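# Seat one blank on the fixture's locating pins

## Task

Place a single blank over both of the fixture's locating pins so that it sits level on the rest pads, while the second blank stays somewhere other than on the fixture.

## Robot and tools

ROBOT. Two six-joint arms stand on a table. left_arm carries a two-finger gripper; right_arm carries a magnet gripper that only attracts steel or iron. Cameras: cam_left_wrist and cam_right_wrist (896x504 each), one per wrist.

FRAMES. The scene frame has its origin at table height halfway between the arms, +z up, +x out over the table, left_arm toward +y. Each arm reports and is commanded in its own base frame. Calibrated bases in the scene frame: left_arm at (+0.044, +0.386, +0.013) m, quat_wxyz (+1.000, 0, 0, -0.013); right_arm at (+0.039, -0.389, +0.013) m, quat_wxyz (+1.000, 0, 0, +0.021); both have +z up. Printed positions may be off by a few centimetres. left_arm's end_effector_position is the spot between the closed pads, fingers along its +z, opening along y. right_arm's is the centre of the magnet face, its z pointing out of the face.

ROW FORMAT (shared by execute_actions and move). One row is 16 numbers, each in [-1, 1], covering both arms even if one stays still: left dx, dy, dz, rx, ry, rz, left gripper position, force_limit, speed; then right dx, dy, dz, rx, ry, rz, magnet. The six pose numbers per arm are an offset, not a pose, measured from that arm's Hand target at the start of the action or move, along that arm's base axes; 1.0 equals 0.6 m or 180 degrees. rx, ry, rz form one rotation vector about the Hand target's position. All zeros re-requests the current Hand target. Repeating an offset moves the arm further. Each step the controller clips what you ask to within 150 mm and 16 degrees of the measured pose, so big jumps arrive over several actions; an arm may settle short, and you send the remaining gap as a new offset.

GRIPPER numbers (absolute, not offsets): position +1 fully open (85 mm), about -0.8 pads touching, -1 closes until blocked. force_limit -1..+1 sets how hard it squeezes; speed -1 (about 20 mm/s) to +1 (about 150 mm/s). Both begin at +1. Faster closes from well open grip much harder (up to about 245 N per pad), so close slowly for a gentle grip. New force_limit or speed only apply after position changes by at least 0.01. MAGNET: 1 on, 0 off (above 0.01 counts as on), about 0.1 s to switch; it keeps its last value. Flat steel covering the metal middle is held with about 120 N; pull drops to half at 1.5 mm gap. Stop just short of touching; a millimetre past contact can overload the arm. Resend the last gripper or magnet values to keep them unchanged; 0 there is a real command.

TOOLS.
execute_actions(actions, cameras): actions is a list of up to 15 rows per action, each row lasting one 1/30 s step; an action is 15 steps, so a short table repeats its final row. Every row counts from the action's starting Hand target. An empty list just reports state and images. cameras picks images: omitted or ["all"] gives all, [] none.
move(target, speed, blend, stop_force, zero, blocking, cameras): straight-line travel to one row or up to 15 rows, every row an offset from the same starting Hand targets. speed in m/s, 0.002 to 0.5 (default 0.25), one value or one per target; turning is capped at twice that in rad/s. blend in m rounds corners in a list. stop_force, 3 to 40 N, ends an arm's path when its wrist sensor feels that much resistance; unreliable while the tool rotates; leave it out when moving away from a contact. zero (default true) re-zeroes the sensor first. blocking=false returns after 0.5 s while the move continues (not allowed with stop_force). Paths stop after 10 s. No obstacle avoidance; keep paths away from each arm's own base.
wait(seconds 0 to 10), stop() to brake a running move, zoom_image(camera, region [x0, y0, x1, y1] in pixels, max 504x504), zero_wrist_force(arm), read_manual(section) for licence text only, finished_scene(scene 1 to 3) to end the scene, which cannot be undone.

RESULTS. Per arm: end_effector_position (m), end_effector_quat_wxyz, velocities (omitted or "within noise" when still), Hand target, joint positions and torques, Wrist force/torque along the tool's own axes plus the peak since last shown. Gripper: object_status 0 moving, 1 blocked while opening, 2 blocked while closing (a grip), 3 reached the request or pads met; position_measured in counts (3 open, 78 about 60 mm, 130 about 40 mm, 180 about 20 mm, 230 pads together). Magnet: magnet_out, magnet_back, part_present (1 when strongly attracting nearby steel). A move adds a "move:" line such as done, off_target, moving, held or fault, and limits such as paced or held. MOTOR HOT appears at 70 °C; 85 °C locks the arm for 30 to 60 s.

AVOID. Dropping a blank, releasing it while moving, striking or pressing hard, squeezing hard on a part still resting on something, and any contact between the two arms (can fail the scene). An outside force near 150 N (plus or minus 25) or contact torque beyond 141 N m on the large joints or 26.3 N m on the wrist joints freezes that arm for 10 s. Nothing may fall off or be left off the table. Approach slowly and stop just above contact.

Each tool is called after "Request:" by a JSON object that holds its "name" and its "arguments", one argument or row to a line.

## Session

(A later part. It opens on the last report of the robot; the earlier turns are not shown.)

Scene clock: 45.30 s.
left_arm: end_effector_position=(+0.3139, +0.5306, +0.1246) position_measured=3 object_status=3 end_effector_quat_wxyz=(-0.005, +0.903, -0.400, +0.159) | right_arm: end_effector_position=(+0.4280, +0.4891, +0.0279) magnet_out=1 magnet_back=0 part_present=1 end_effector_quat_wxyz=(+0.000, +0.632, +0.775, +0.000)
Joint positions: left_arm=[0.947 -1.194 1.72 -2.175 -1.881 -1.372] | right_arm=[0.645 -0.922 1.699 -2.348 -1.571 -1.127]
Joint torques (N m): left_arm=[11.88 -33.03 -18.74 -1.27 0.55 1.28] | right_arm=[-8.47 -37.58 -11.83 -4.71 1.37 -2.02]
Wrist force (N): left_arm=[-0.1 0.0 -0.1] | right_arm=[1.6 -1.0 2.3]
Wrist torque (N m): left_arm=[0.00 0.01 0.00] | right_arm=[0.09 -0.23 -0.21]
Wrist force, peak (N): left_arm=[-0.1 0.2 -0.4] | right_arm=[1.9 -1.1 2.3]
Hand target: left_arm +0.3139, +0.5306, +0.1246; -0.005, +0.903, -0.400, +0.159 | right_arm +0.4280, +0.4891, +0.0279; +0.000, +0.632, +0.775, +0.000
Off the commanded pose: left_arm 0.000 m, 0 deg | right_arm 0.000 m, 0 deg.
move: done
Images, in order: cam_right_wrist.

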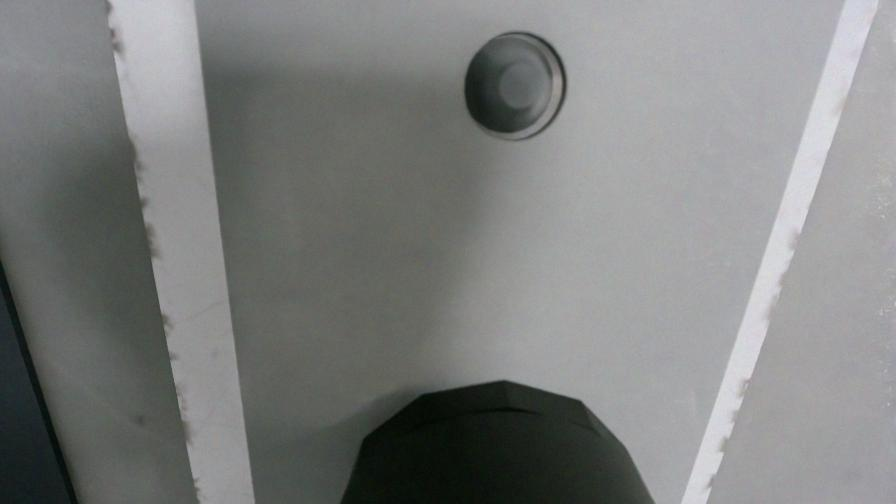

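Request:
{"name": "zoom_image", "arguments": {
  "camera": "cam_right_wrist",
  "region": [525, 30, 575, 140]
}}

Request:
{"name": "zoom_image", "arguments": {
  "camera": "cam_right_wrist",
  "region": [455, 20, 525, 70]
}}

Scaled by 4.582 from the camera's 896x504 image, which has a finer 1280x720 frame.

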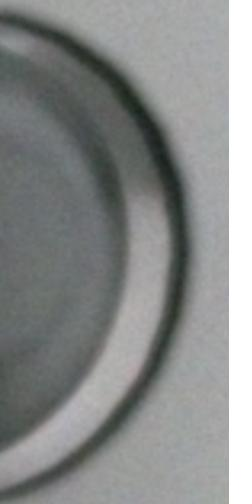

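Scaled by 7.200 from the camera's 896x504 image, which has a finer 1280x720 frame.

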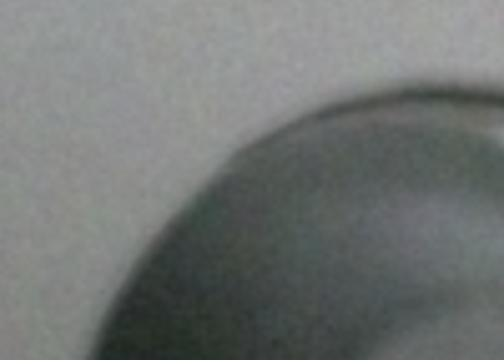

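Request:
{"name": "move", "arguments": {
  "target": [0,0,0,0,0,0,1,1,1,-0.00033,-0.00083,0,0,0,0,1],
  "cameras": ["cam_right_wrist"],
  "speed": 0.01
}}

Request:
{"name": "zoom_image", "arguments": {
  "camera": "cam_right_wrist",
  "region": [450, 20, 580, 150]
}}

Scene clock: 48.43 s.
left_arm: end_effector_position=(+0.3139, +0.5306, +0.1246) position_measured=3 object_status=3 end_effector_quat_wxyz=(-0.005, +0.903, -0.400, +0.159) | right_arm: end_effector_position=(+0.4278, +0.4886, +0.0279) magnet_out=1 magnet_back=0 part_present=1 end_effector_quat_wxyz=(+0.000, +0.632, +0.775, +0.000)
Joint positions: left_arm=[0.947 -1.194 1.72 -2.175 -1.881 -1.372] | right_arm=[0.645 -0.923 1.701 -2.349 -1.571 -1.128]
Joint torques (N m): left_arm=[12.09 -33.12 -18.08 -1.39 0.62 1.52] | right_arm=[-7.47 -52.36 -9.63 -4.96 1.55 -2.02]
Wrist force (N): left_arm=[0.0 0.2 -0.2] | right_arm=[2.0 -1.1 2.2]
Wrist torque (N m): left_arm=[0.04 0.00 0.00] | right_arm=[0.07 -0.27 -0.21]
Wrist force, peak (N): left_arm=[0.2 0.2 -0.3] | right_arm=[1.7 -0.9 2.6]
Hand target: left_arm +0.3139, +0.5306, +0.1246; -0.005, +0.903, -0.400, +0.159 | right_arm +0.4278, +0.4886, +0.0279; +0.000, +0.632, +0.775, +0.000
Off the commanded pose: left_arm 0.000 m, 0 deg | right_arm 0.000 m, 0 deg.
move: done
Images, in order: cam_right_wrist.

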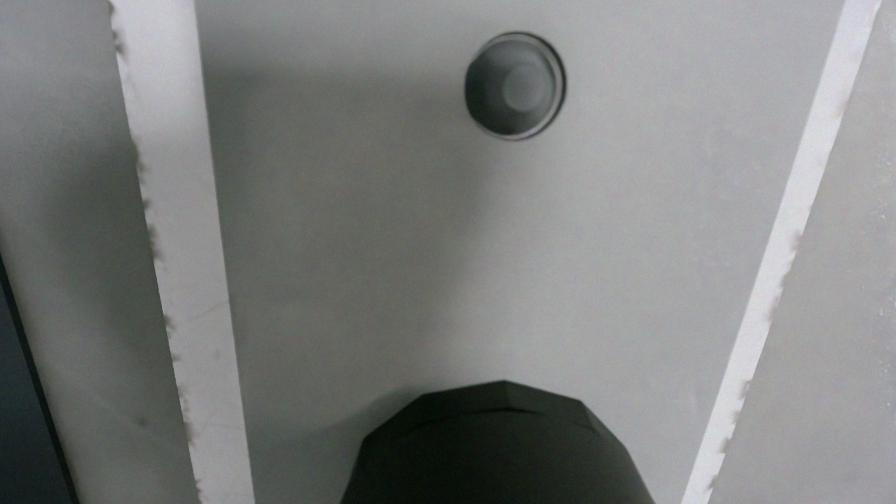

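Scaled by 3.877 from the camera's 896x504 image, which has a finer 1280x720 frame.

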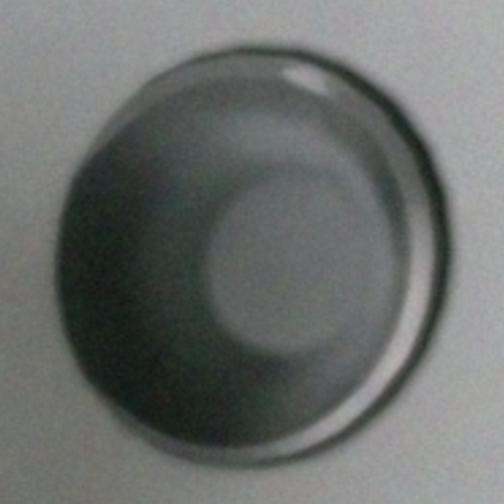

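Request:
{"name": "zoom_image", "arguments": {
  "camera": "cam_right_wrist",
  "region": [460, 25, 520, 85]
}}

Request:
{"name": "zoom_image", "arguments": {
  "camera": "cam_right_wrist",
  "region": [510, 85, 570, 145]
}}

Request:
{"name": "zoom_image", "arguments": {
  "camera": "cam_right_wrist",
  "region": [510, 25, 570, 85]
}}

Request:
{"name": "zoom_image", "arguments": {
  "camera": "cam_right_wrist",
  "region": [460, 85, 520, 145]
}}

Scaled by 8.400 from the camera's 896x504 image, which has a finer 1280x720 frame.

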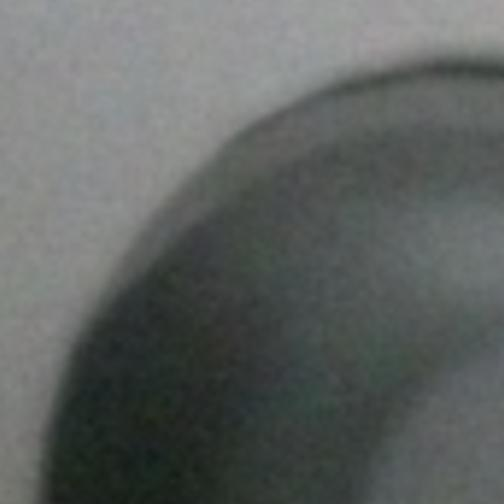

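Scaled by 8.400 from the camera's 896x504 image, which has a finer 1280x720 frame.

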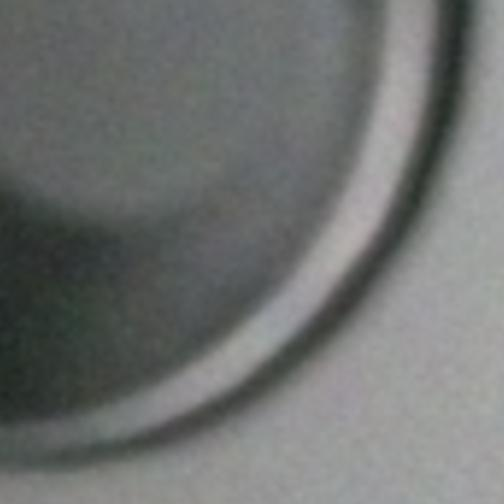

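Scaled by 8.400 from the camera's 896x504 image, which has a finer 1280x720 frame.

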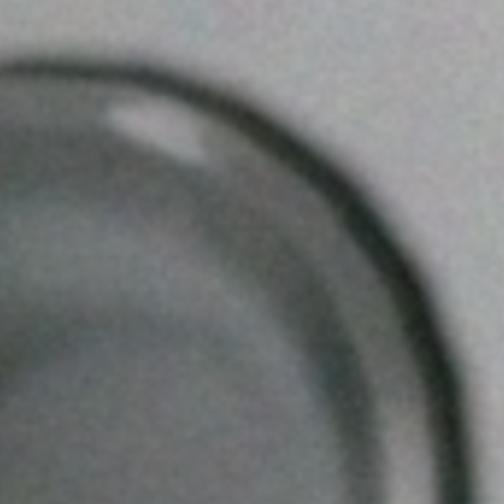

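Scaled by 8.400 from the camera's 896x504 image, which has a finer 1280x720 frame.

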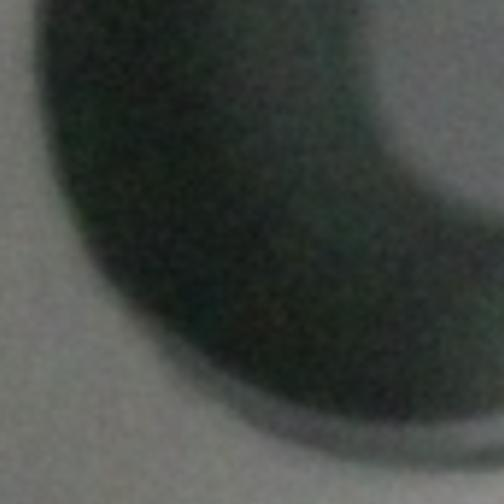

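Request:
{"name": "zoom_image", "arguments": {
  "camera": "cam_right_wrist",
  "region": [90, 0, 270, 100]
}}

Request:
{"name": "zoom_image", "arguments": {
  "camera": "cam_right_wrist",
  "region": [90, 400, 270, 500]
}}

Request:
{"name": "zoom_image", "arguments": {
  "camera": "cam_right_wrist",
  "region": [716, 0, 896, 100]
}}

Request:
{"name": "zoom_image", "arguments": {
  "camera": "cam_right_wrist",
  "region": [646, 400, 826, 500]
}}

Scaled by 2.800 from the camera's 896x504 image, which has a finer 1280x720 frame.

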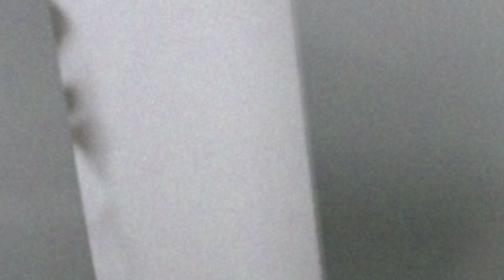

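Scaled by 2.800 from the camera's 896x504 image, which has a finer 1280x720 frame.

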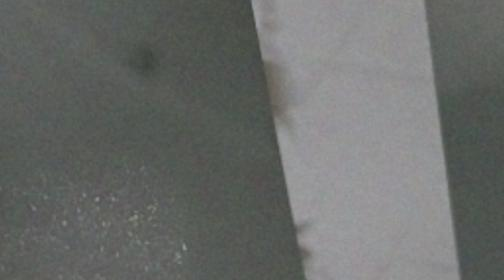

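Scaled by 2.800 from the camera's 896x504 image, which has a finer 1280x720 frame.

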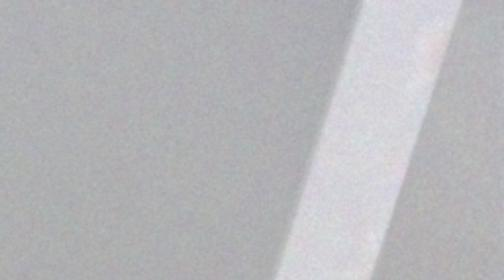

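Scaled by 2.800 from the camera's 896x504 image, which has a finer 1280x720 frame.

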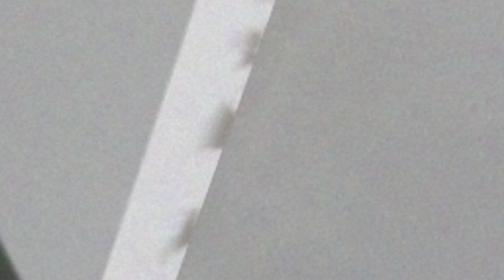

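Request:
{"name": "move", "arguments": {
  "target": [0,0,0,0,0,0,1,1,1,0.0002,0.0002,-0.005,0,0,0,1],
  "cameras": ["cam_right_wrist"],
  "speed": 0.006,
  "stop_force": 5
}}

Request:
{"name": "zoom_image", "arguments": {
  "camera": "cam_right_wrist",
  "region": [450, 20, 580, 150]
}}

Scene clock: 53.10 s.
left_arm: end_effector_position=(+0.3139, +0.5306, +0.1246) position_measured=3 object_status=3 end_effector_quat_wxyz=(-0.005, +0.903, -0.400, +0.159) | right_arm: end_effector_position=(+0.4279, +0.4887, +0.0249) magnet_out=1 magnet_back=0 part_present=1 end_effector_quat_wxyz=(+0.000, +0.632, +0.775, +0.000)
Joint positions: left_arm=[0.947 -1.194 1.72 -2.175 -1.881 -1.372] | right_arm=[0.645 -0.917 1.701 -2.354 -1.571 -1.128]
Joint torques (N m): left_arm=[13.2 -32.64 -19.81 -1.63 0.4 1.53] | right_arm=[2.89 -37.59 -11.69 -4.82 1.22 1.09]
Wrist force (N): left_arm=[0.0 0.1 -0.2] | right_arm=[1.9 -0.9 2.2]
Wrist torque (N m): left_arm=[0.02 0.00 0.00] | right_arm=[0.10 -0.25 -0.21]
Wrist force, peak (N): left_arm=[0.0 0.1 -0.5] | right_arm=[2.0 -1.0 2.4]
Hand target: left_arm +0.3139, +0.5306, +0.1246; -0.005, +0.903, -0.400, +0.159 | right_arm +0.4279, +0.4887, +0.0249; +0.000, +0.632, +0.775, +0.000
Off the commanded pose: left_arm 0.000 m, 0 deg | right_arm 0.000 m, 0 deg.
move: done
Images, in order: cam_right_wrist.

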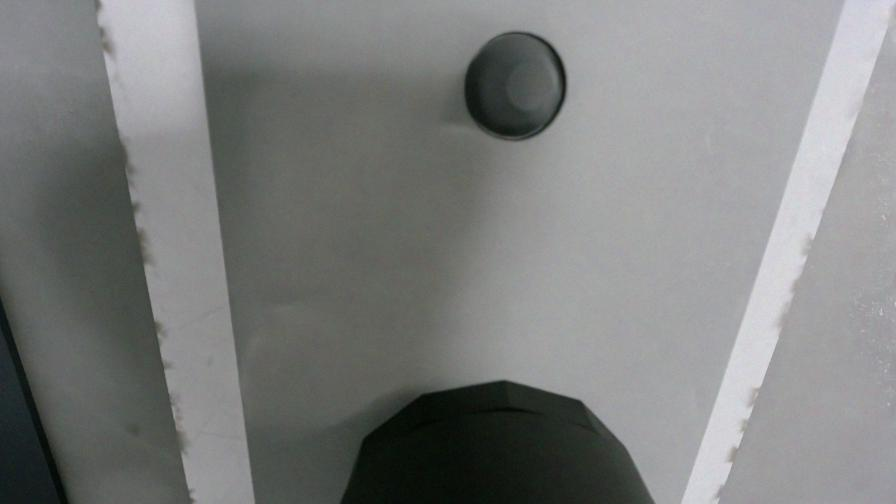

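Scaled by 3.877 from the camera's 896x504 image, which has a finer 1280x720 frame.

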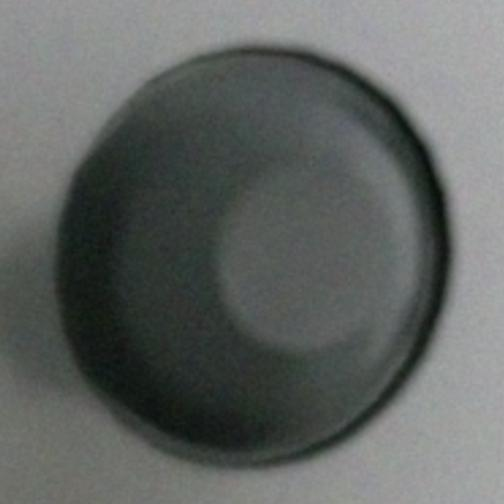

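Request:
{"name": "move", "arguments": {
  "target": [0,0,0,0,0,0,1,1,1,0,0,-0.01,0,0,0,1],
  "cameras": ["cam_right_wrist"],
  "speed": 0.006,
  "stop_force": 5
}}

Request:
{"name": "zoom_image", "arguments": {
  "camera": "cam_right_wrist",
  "region": [450, 20, 580, 150]
}}

Scene clock: 55.30 s.
left_arm: end_effector_position=(+0.3139, +0.5306, +0.1246) position_measured=3 object_status=3 end_effector_quat_wxyz=(-0.005, +0.903, -0.400, +0.159) | right_arm: end_effector_position=(+0.4279, +0.4887, +0.0196) magnet_out=1 magnet_back=0 part_present=1 end_effector_quat_wxyz=(+0.000, +0.632, +0.775, +0.000)
Joint positions: left_arm=[0.947 -1.194 1.72 -2.175 -1.881 -1.372] | right_arm=[0.645 -0.908 1.703 -2.365 -1.571 -1.128]
Joint torques (N m): left_arm=[13.11 -33.57 -18.96 -1.6 0.58 1.56] | right_arm=[-8.89 -50.51 -23.44 0.21 -4.35 0.75]
Wrist force (N): left_arm=[0.3 0.0 -0.1] | right_arm=[18.6 -1.9 1.0]
Wrist torque (N m): left_arm=[0.00 -0.04 0.00] | right_arm=[-0.11 -0.17 -0.38]
Wrist force, peak (N): left_arm=[0.1 0.3 -0.2] | right_arm=[20.1 -2.9 0.1]
Hand target: left_arm +0.3139, +0.5306, +0.1246; -0.005, +0.903, -0.400, +0.159 | right_arm +0.4279, +0.4887, +0.0197; +0.000, +0.632, +0.775, +0.000 (not the last commanded pose)
Off the commanded pose: left_arm 0.000 m, 0 deg | right_arm 0.001 m, 0 deg.
move: contact (right_arm)
Images, in order: cam_right_wrist.

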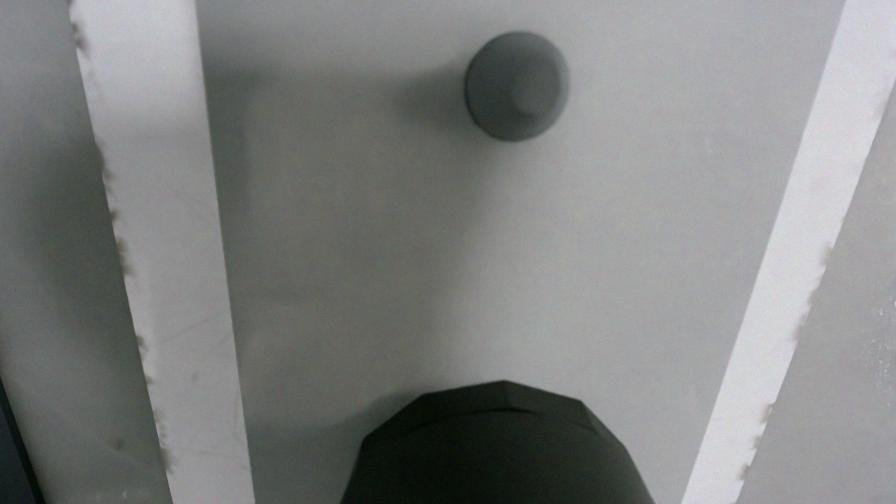

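Scaled by 3.877 from the camera's 896x504 image, which has a finer 1280x720 frame.

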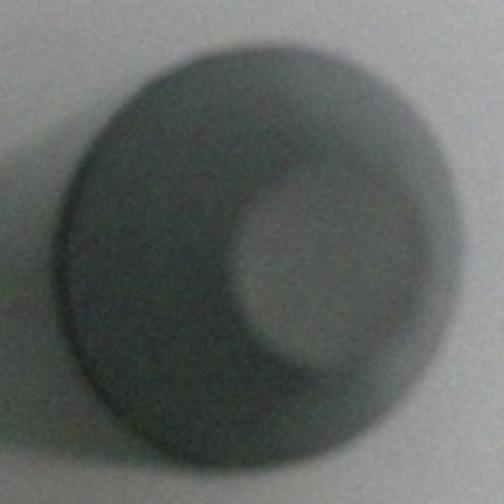

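Request:
{"name": "move", "arguments": {
  "target": [0,0,0,0,0,0,1,1,1,-0.0001,0.0005,0,0,0,0,1],
  "cameras": ["cam_right_wrist"],
  "speed": 0.005
}}

Request:
{"name": "zoom_image", "arguments": {
  "camera": "cam_right_wrist",
  "region": [450, 20, 580, 150]
}}

Scene clock: 56.40 s.
left_arm: end_effector_position=(+0.3139, +0.5306, +0.1246) position_measured=3 object_status=3 end_effector_quat_wxyz=(-0.005, +0.903, -0.400, +0.159) | right_arm: end_effector_position=(+0.4279, +0.4890, +0.0197) magnet_out=1 magnet_back=0 part_present=1 end_effector_quat_wxyz=(+0.000, +0.632, +0.775, +0.000)
Joint positions: left_arm=[0.947 -1.194 1.72 -2.175 -1.881 -1.372] | right_arm=[0.645 -0.908 1.702 -2.365 -1.571 -1.127]
Joint torques (N m): left_arm=[12.68 -33.09 -19.37 -1.67 0.23 1.21] | right_arm=[3.46 -36.52 -27.67 -0.97 -2.5 1.79]
Wrist force (N): left_arm=[0.0 0.1 -0.1] | right_arm=[8.1 -3.9 0.2]
Wrist torque (N m): left_arm=[0.02 -0.01 0.00] | right_arm=[-0.03 -0.20 -0.37]
Wrist force, peak (N): left_arm=[0.3 0.1 -0.2] | right_arm=[18.6 -2.3 1.1]
Hand target: left_arm +0.3139, +0.5306, +0.1246; -0.005, +0.903, -0.400, +0.159 | right_arm +0.4278, +0.4890, +0.0197; +0.000, +0.632, +0.775, +0.000
Off the commanded pose: left_arm 0.000 m, 0 deg | right_arm 0.000 m, 0 deg.
move: done
Images, in order: cam_right_wrist.

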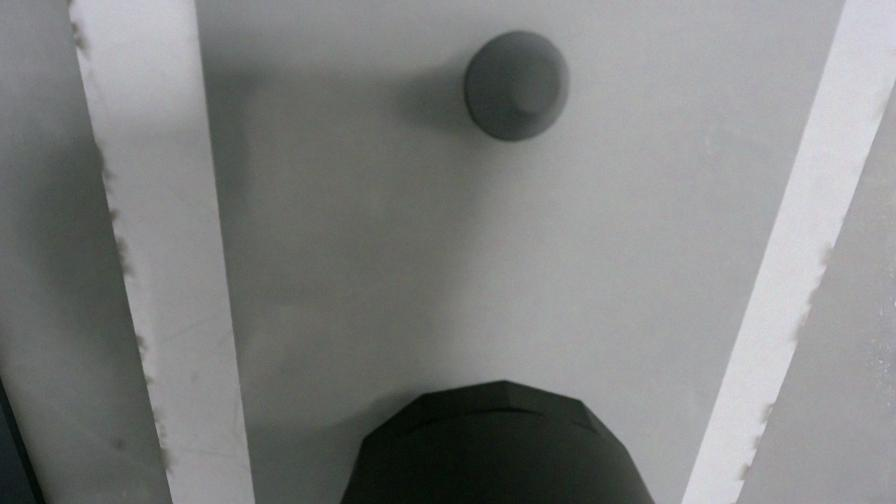

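Scaled by 3.877 from the camera's 896x504 image, which has a finer 1280x720 frame.

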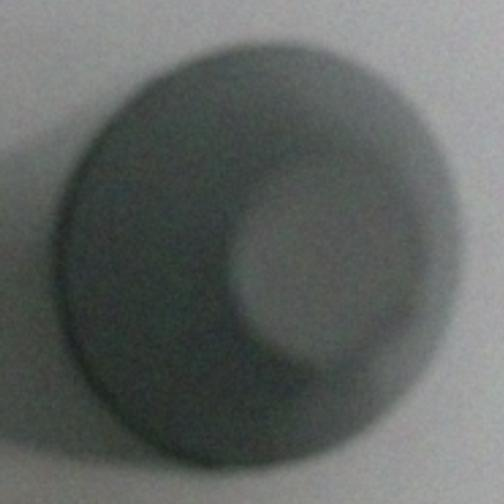

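Request:
{"name": "move", "arguments": {
  "target": [0,0,0,0,0,0,1,1,1,-0.0002,0.00015,0,0,0,0.0008,1],
  "cameras": [],
  "speed": 0.005
}}

Request:
{"name": "move", "arguments": {
  "target": [0,0,0,0,0,0,1,1,1,0,0,-0.006,0,0,0,1],
  "cameras": ["cam_right_wrist"],
  "speed": 0.004,
  "stop_force": 5
}}

Scene clock: 57.43 s.
Wrist force, peak (N): left_arm=[0.1 0.4 -0.2] | right_arm=[7.9 -4.1 -0.4]
Off the commanded pose: left_arm 0.000 m, 0 deg | right_arm 0.000 m, 0 deg.
move: done

Scene clock: 59.13 s.
left_arm: end_effector_position=(+0.3139, +0.5306, +0.1246) position_measured=3 object_status=3 end_effector_quat_wxyz=(-0.005, +0.903, -0.400, +0.159) | right_arm: end_effector_position=(+0.4277, +0.4891, +0.0161) magnet_out=1 magnet_back=0 part_present=1 end_effector_quat_wxyz=(+0.000, +0.631, +0.776, +0.000)
Joint positions: left_arm=[0.947 -1.194 1.72 -2.175 -1.881 -1.372] | right_arm=[0.646 -0.902 1.704 -2.372 -1.571 -1.13]
Joint torques (N m): left_arm=[10.12 -32.44 -18.86 -1.55 0.42 1.22] | right_arm=[-12.35 -35.55 -8.37 -3.48 -3.61 0.43]
Wrist force (N): left_arm=[0.1 0.0 -0.1] | right_arm=[13.1 -0.9 0.8]
Wrist torque (N m): left_arm=[0.00 -0.01 0.00] | right_arm=[0.01 -0.21 -0.76]
Wrist force, peak (N): left_arm=[0.1 0.1 -0.3] | right_arm=[13.2 -0.8 1.0]
Hand target: left_arm +0.3139, +0.5306, +0.1246; -0.005, +0.903, -0.400, +0.159 | right_arm +0.4277, +0.4891, +0.0161; +0.000, +0.631, +0.776, +0.000
Off the commanded pose: left_arm 0.000 m, 0 deg | right_arm 0.000 m, 0 deg.
move: done
Images, in order: cam_right_wrist.

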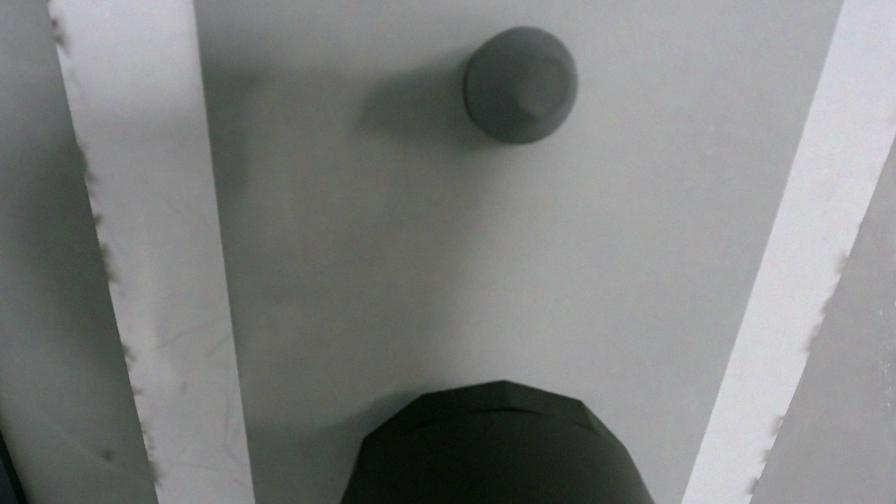

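Request:
{"name": "move", "arguments": {
  "target": [0,0,0,0,0,0,1,1,1,-0.00004,0.00022,0,0,0,0.0009,1],
  "cameras": [],
  "speed": 0.005
}}

Request:
{"name": "execute_actions", "arguments": {
  "actions": [],
  "cameras": []
}}

Scene clock: 60.10 s.
Wrist force, peak (N): left_arm=[0.1 0.3 -0.2] | right_arm=[14.6 -0.2 1.1]
Off the commanded pose: left_arm 0.000 m, 0 deg | right_arm 0.000 m, 0 deg.
move: done

Scene clock: 60.10 s.
left_arm: end_effector_position=(+0.3139, +0.5306, +0.1246) position_measured=3 object_status=3 end_effector_quat_wxyz=(-0.005, +0.903, -0.400, +0.159) | right_arm: end_effector_position=(+0.4277, +0.4892, +0.0160) magnet_out=1 magnet_back=0 part_present=1 end_effector_quat_wxyz=(+0.000, +0.630, +0.776, +0.000)
Joint positions: left_arm=[0.947 -1.194 1.72 -2.175 -1.881 -1.372] | right_arm=[0.646 -0.902 1.703 -2.372 -1.571 -1.132]
Joint velocities: within noise
Joint torques (N m): left_arm=[13.11 -33.26 -19.72 -1.72 0.36 1.57] | right_arm=[1.76 -36.12 -27.55 -0.03 -3.38 -1.92]
Motor temperatures (°C): left_arm=[33 24 31 29 41 30] | right_arm=[38 36 32 47 36 44]
Wrist force (N): left_arm=[0.0 -0.1 -0.2] | right_arm=[12.1 -1.1 2.1]
Wrist torque (N m): left_arm=[-0.02 0.00 0.00] | right_arm=[0.07 -0.19 -0.08]
Wrist force, peak (N): left_arm=[0.0 -0.1 -0.2] | right_arm=[12.1 -1.1 2.1]
Hand target: left_arm +0.3139, +0.5306, +0.1246; -0.005, +0.903, -0.400, +0.159 | right_arm +0.4277, +0.4893, +0.0161; +0.000, +0.630, +0.776, +0.000
Off the commanded pose: left_arm 0.000 m, 0 deg | right_arm 0.000 m, 0 deg.
No camera images: "cameras" was empty.

Request:
{"name": "move", "arguments": {
  "target": [0,0,0,0,0,0,1,1,1,-0.00007,0.00035,0,0,0,0,1],
  "cameras": [],
  "speed": 0.005
}}

Request:
{"name": "move", "arguments": {
  "target": [0,0,0,0,0,0,1,1,1,0,0,-0.01,0,0,0,1],
  "cameras": ["cam_right_wrist"],
  "speed": 0.006,
  "stop_force": 5
}}

Scene clock: 60.97 s.
Wrist force, peak (N): left_arm=[0.0 0.1 -0.5] | right_arm=[12.0 -1.3 1.7]
Off the commanded pose: left_arm 0.000 m, 0 deg | right_arm 0.000 m, 0 deg.
move: done

Scene clock: 62.73 s.
left_arm: end_effector_position=(+0.3139, +0.5306, +0.1246) position_measured=3 object_status=3 end_effector_quat_wxyz=(-0.005, +0.903, -0.400, +0.159) | right_arm: end_effector_position=(+0.4276, +0.4895, +0.0120) magnet_out=1 magnet_back=0 part_present=1 end_effector_quat_wxyz=(+0.000, +0.630, +0.776, +0.000)
Joint positions: left_arm=[0.947 -1.194 1.72 -2.175 -1.881 -1.372] | right_arm=[0.646 -0.895 1.704 -2.38 -1.571 -1.132]
Joint torques (N m): left_arm=[13.18 -33.43 -20.29 -1.73 0.45 1.15] | right_arm=[5.97 -47.62 -22.02 -0.83 0.54 1.36]
Wrist force (N): left_arm=[0.2 0.0 -0.3] | right_arm=[1.4 -4.0 -5.4]
Wrist torque (N m): left_arm=[0.00 -0.03 0.00] | right_arm=[-0.28 -0.12 -0.13]
Wrist force, peak (N): left_arm=[0.1 0.1 -0.4] | right_arm=[-4.6 -12.9 -18.4]
Hand target: left_arm +0.3139, +0.5306, +0.1246; -0.005, +0.903, -0.400, +0.159 | right_arm +0.4276, +0.4895, +0.0120; +0.000, +0.630, +0.776, +0.000 (not the last commanded pose)
Off the commanded pose: left_arm 0.000 m, 0 deg | right_arm 0.002 m, 0 deg.
move: contact (right_arm)
Images, in order: cam_right_wrist.

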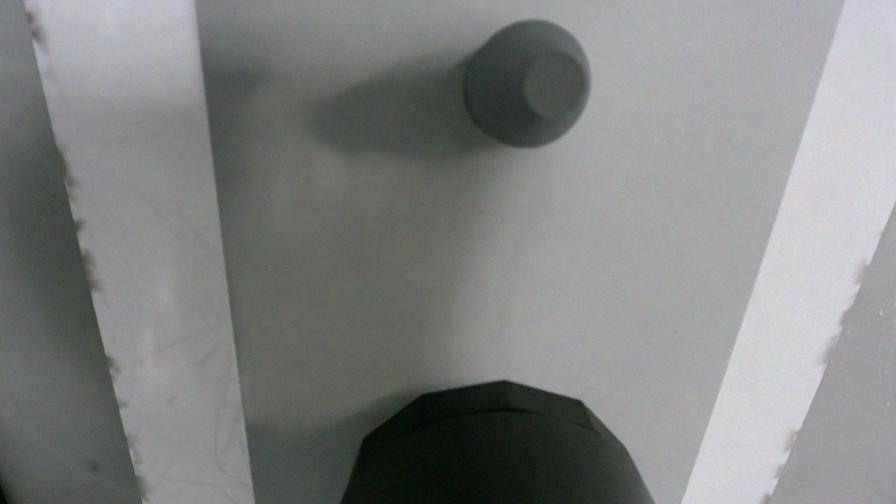

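Request:
{"name": "execute_actions", "arguments": {
  "actions": [
    [[0,0,0,0,0,0,1,1,1,0,0,0,0,0,0,0]]
  ],
  "cameras": ["cam_right_wrist"]
}}

Scene clock: 63.77 s.
left_arm: end_effector_position=(+0.3139, +0.5306, +0.1246) position_measured=3 object_status=3 end_effector_quat_wxyz=(-0.005, +0.903, -0.400, +0.159) | right_arm: end_effector_position=(+0.4276, +0.4895, +0.0121) magnet_out=0 magnet_back=1 part_present=0 end_effector_quat_wxyz=(+0.000, +0.630, +0.776, +0.000)
Joint positions: left_arm=[0.947 -1.194 1.72 -2.175 -1.881 -1.372] | right_arm=[0.646 -0.895 1.704 -2.38 -1.571 -1.132]
Joint torques (N m): left_arm=[12.89 -32.53 -20.04 -1.61 0.44 1.35] | right_arm=[6.08 -38.66 -24.21 -2.15 -0.12 1.19]
Wrist force (N): left_arm=[0.0 0.2 -0.2] | right_arm=[1.1 -2.7 -7.6]
Wrist torque (N m): left_arm=[0.03 0.00 0.00] | right_arm=[-0.01 -0.19 -0.23]
Wrist force, peak (N): left_arm=[0.1 0.1 -0.4] | right_arm=[0.1 -5.6 -9.9]
Hand target: left_arm +0.3139, +0.5306, +0.1246; -0.005, +0.903, -0.400, +0.159 | right_arm +0.4276, +0.4895, +0.0120; +0.000, +0.630, +0.776, +0.000
Off the commanded pose: left_arm 0.000 m, 0 deg | right_arm 0.000 m, 0 deg.
Images, in order: cam_right_wrist.

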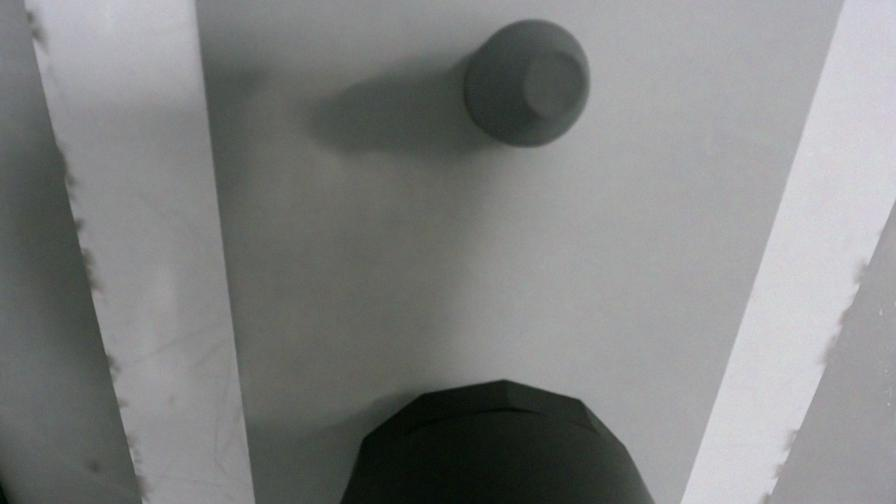

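Request:
{"name": "move", "arguments": {
  "target": [0,0,0,0,0,0,1,1,1,0,0,0.04633,0,0,0,0],
  "cameras": ["cam_right_wrist"],
  "speed": 0.03
}}

Request:
{"name": "zoom_image", "arguments": {
  "camera": "cam_right_wrist",
  "region": [430, 10, 610, 160]
}}

Request:
{"name": "move", "arguments": {
  "target": [0,0,0,0,0,0,1,1,1,0,0,0.06667,0,0,0,0],
  "cameras": ["cam_right_wrist"],
  "speed": 0.08
}}

Request:
{"name": "zoom_image", "arguments": {
  "camera": "cam_right_wrist",
  "region": [430, 10, 610, 160]
}}

Scene clock: 66.17 s.
Wrist force, peak (N): left_arm=[0.1 0.3 -0.2] | right_arm=[0.7 -3.8 -9.1]
Off the commanded pose: left_arm 0.000 m, 0 deg | right_arm 0.000 m, 0 deg.
move: done
Images, in order: cam_right_wrist.

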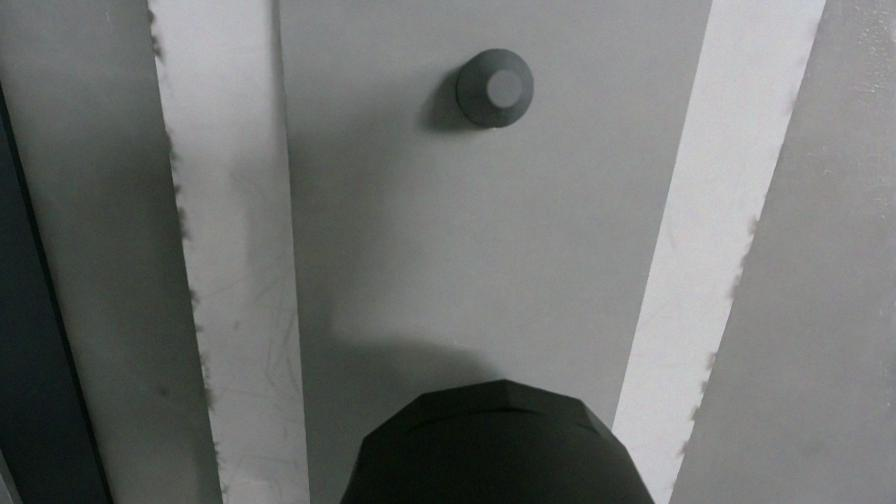

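Scaled by 2.800 from the camera's 896x504 image, which has a finer 1280x720 frame.

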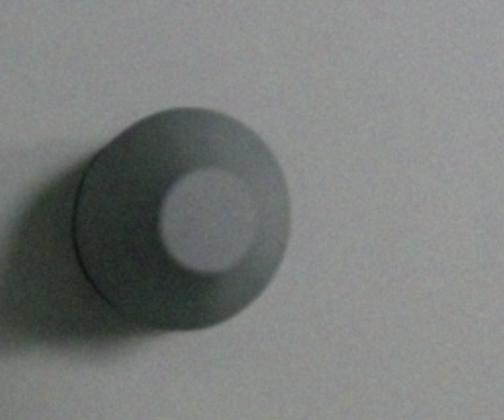

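Scene clock: 67.17 s.
left_arm: end_effector_position=(+0.3139, +0.5306, +0.1246) position_measured=3 object_status=3 end_effector_quat_wxyz=(-0.005, +0.903, -0.400, +0.159) | right_arm: end_effector_position=(+0.4276, +0.4895, +0.0797) magnet_out=0 magnet_back=1 part_present=0 end_effector_quat_wxyz=(+0.000, +0.630, +0.776, +0.000)
Joint positions: left_arm=[0.947 -1.194 1.72 -2.175 -1.881 -1.372] | right_arm=[0.646 -1.003 1.671 -2.239 -1.571 -1.132]
Joint torques (N m): left_arm=[13.49 -33.05 -19.8 -1.36 0.61 1.27] | right_arm=[1.64 -49.38 -30.15 -0.92 -0.71 0.21]
Wrist force (N): left_arm=[0.0 0.1 -0.2] | right_arm=[1.3 -0.8 -0.1]
Wrist torque (N m): left_arm=[0.01 -0.01 0.00] | right_arm=[0.09 -0.19 -0.22]
Wrist force, peak (N): left_arm=[0.1 0.1 -0.4] | right_arm=[1.8 -0.7 0.2]
Hand target: left_arm +0.3139, +0.5306, +0.1246; -0.005, +0.903, -0.400, +0.159 | right_arm +0.4276, +0.4895, +0.0798; +0.000, +0.630, +0.776, +0.000
Off the commanded pose: left_arm 0.000 m, 0 deg | right_arm 0.000 m, 0 deg.
move: done
Images, in order: cam_right_wrist.

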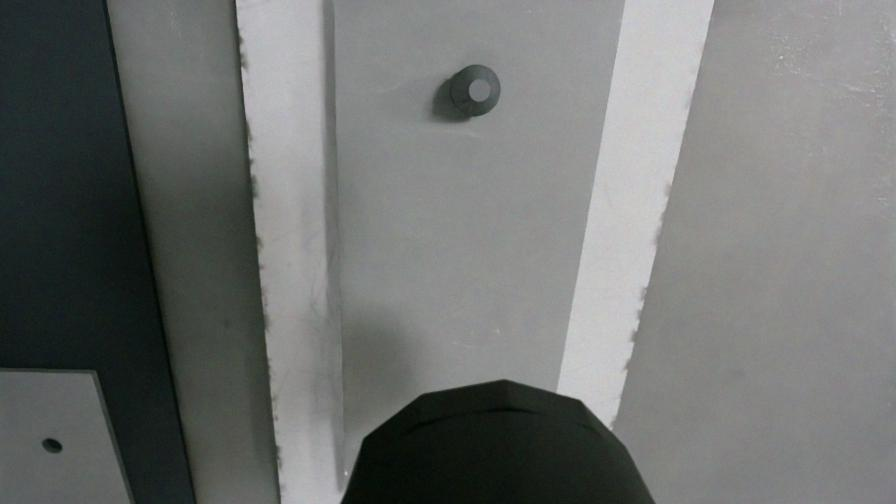

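Scaled by 2.800 from the camera's 896x504 image, which has a finer 1280x720 frame.

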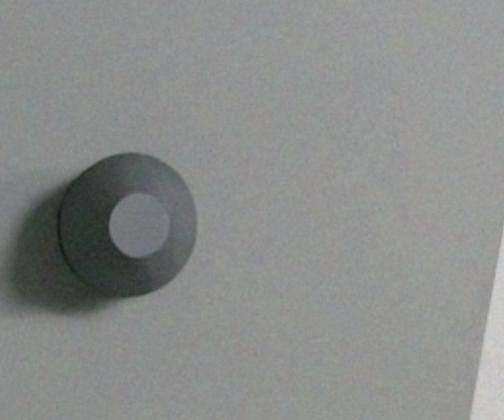

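Request:
{"name": "move", "arguments": {
  "target": [0,0,0,0,0,0,1,1,1,-0.1627,-0.1492,0.2838,0,0,-0.0662,0],
  "cameras": ["cam_right_wrist"],
  "speed": 0.3
}}

Request:
{"name": "zoom_image", "arguments": {
  "camera": "cam_right_wrist",
  "region": [420, 150, 660, 400]
}}

Request:
{"name": "zoom_image", "arguments": {
  "camera": "cam_right_wrist",
  "region": [150, 300, 450, 504]
}}

Scene clock: 72.77 s.
left_arm: end_effector_position=(+0.3139, +0.5306, +0.1246) position_measured=3 object_status=3 end_effector_quat_wxyz=(-0.005, +0.903, -0.400, +0.159) | right_arm: end_effector_position=(+0.3301, +0.4000, +0.2500) magnet_out=0 magnet_back=1 part_present=0 end_effector_quat_wxyz=(+0.000, +0.707, +0.707, +0.000)
Joint positions: left_arm=[0.947 -1.194 1.72 -2.175 -1.881 -1.372] | right_arm=[0.621 -1.49 1.849 -1.93 -1.571 -0.949]
Joint torques (N m): left_arm=[12.02 -33.12 -21.15 -1.29 0.36 1.34] | right_arm=[-9.12 -33.56 -15.31 -0.97 0.93 1.59]
Wrist force (N): left_arm=[0.2 0.1 0.0] | right_arm=[1.3 -0.8 -0.3]
Wrist torque (N m): left_arm=[0.01 -0.04 0.00] | right_arm=[0.07 -0.15 -0.20]
Wrist force, peak (N): left_arm=[0.4 0.1 -0.3] | right_arm=[1.3 -1.5 -1.7]
Hand target: left_arm +0.3139, +0.5306, +0.1246; -0.005, +0.903, -0.400, +0.159 | right_arm +0.3300, +0.4000, +0.2501; +0.000, +0.707, +0.707, +0.000
Off the commanded pose: left_arm 0.000 m, 0 deg | right_arm 0.000 m, 0 deg.
move: done
Images, in order: cam_right_wrist.

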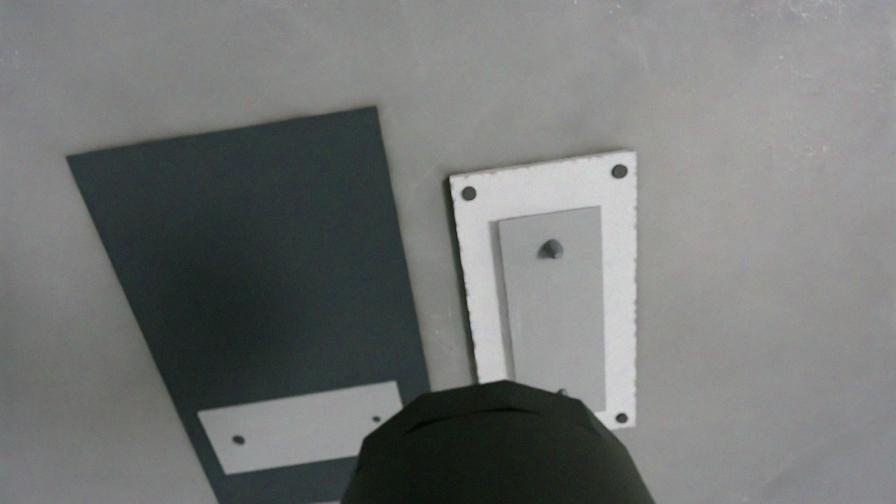

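Scaled by 2.016 from the camera's 896x504 image, which has a finer 1280x720 frame.

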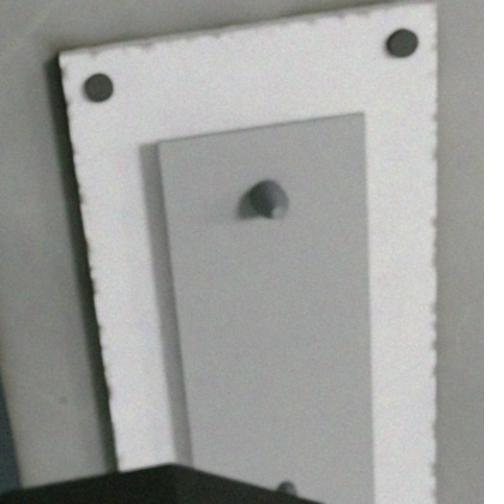

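Scaled by 1.680 from the camera's 896x504 image, which has a finer 1280x720 frame.

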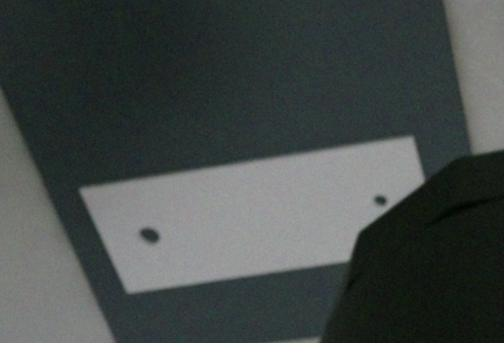

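Request:
{"name": "finished_scene", "arguments": {
  "scene": 1
}}

The scene is finished: the task was done.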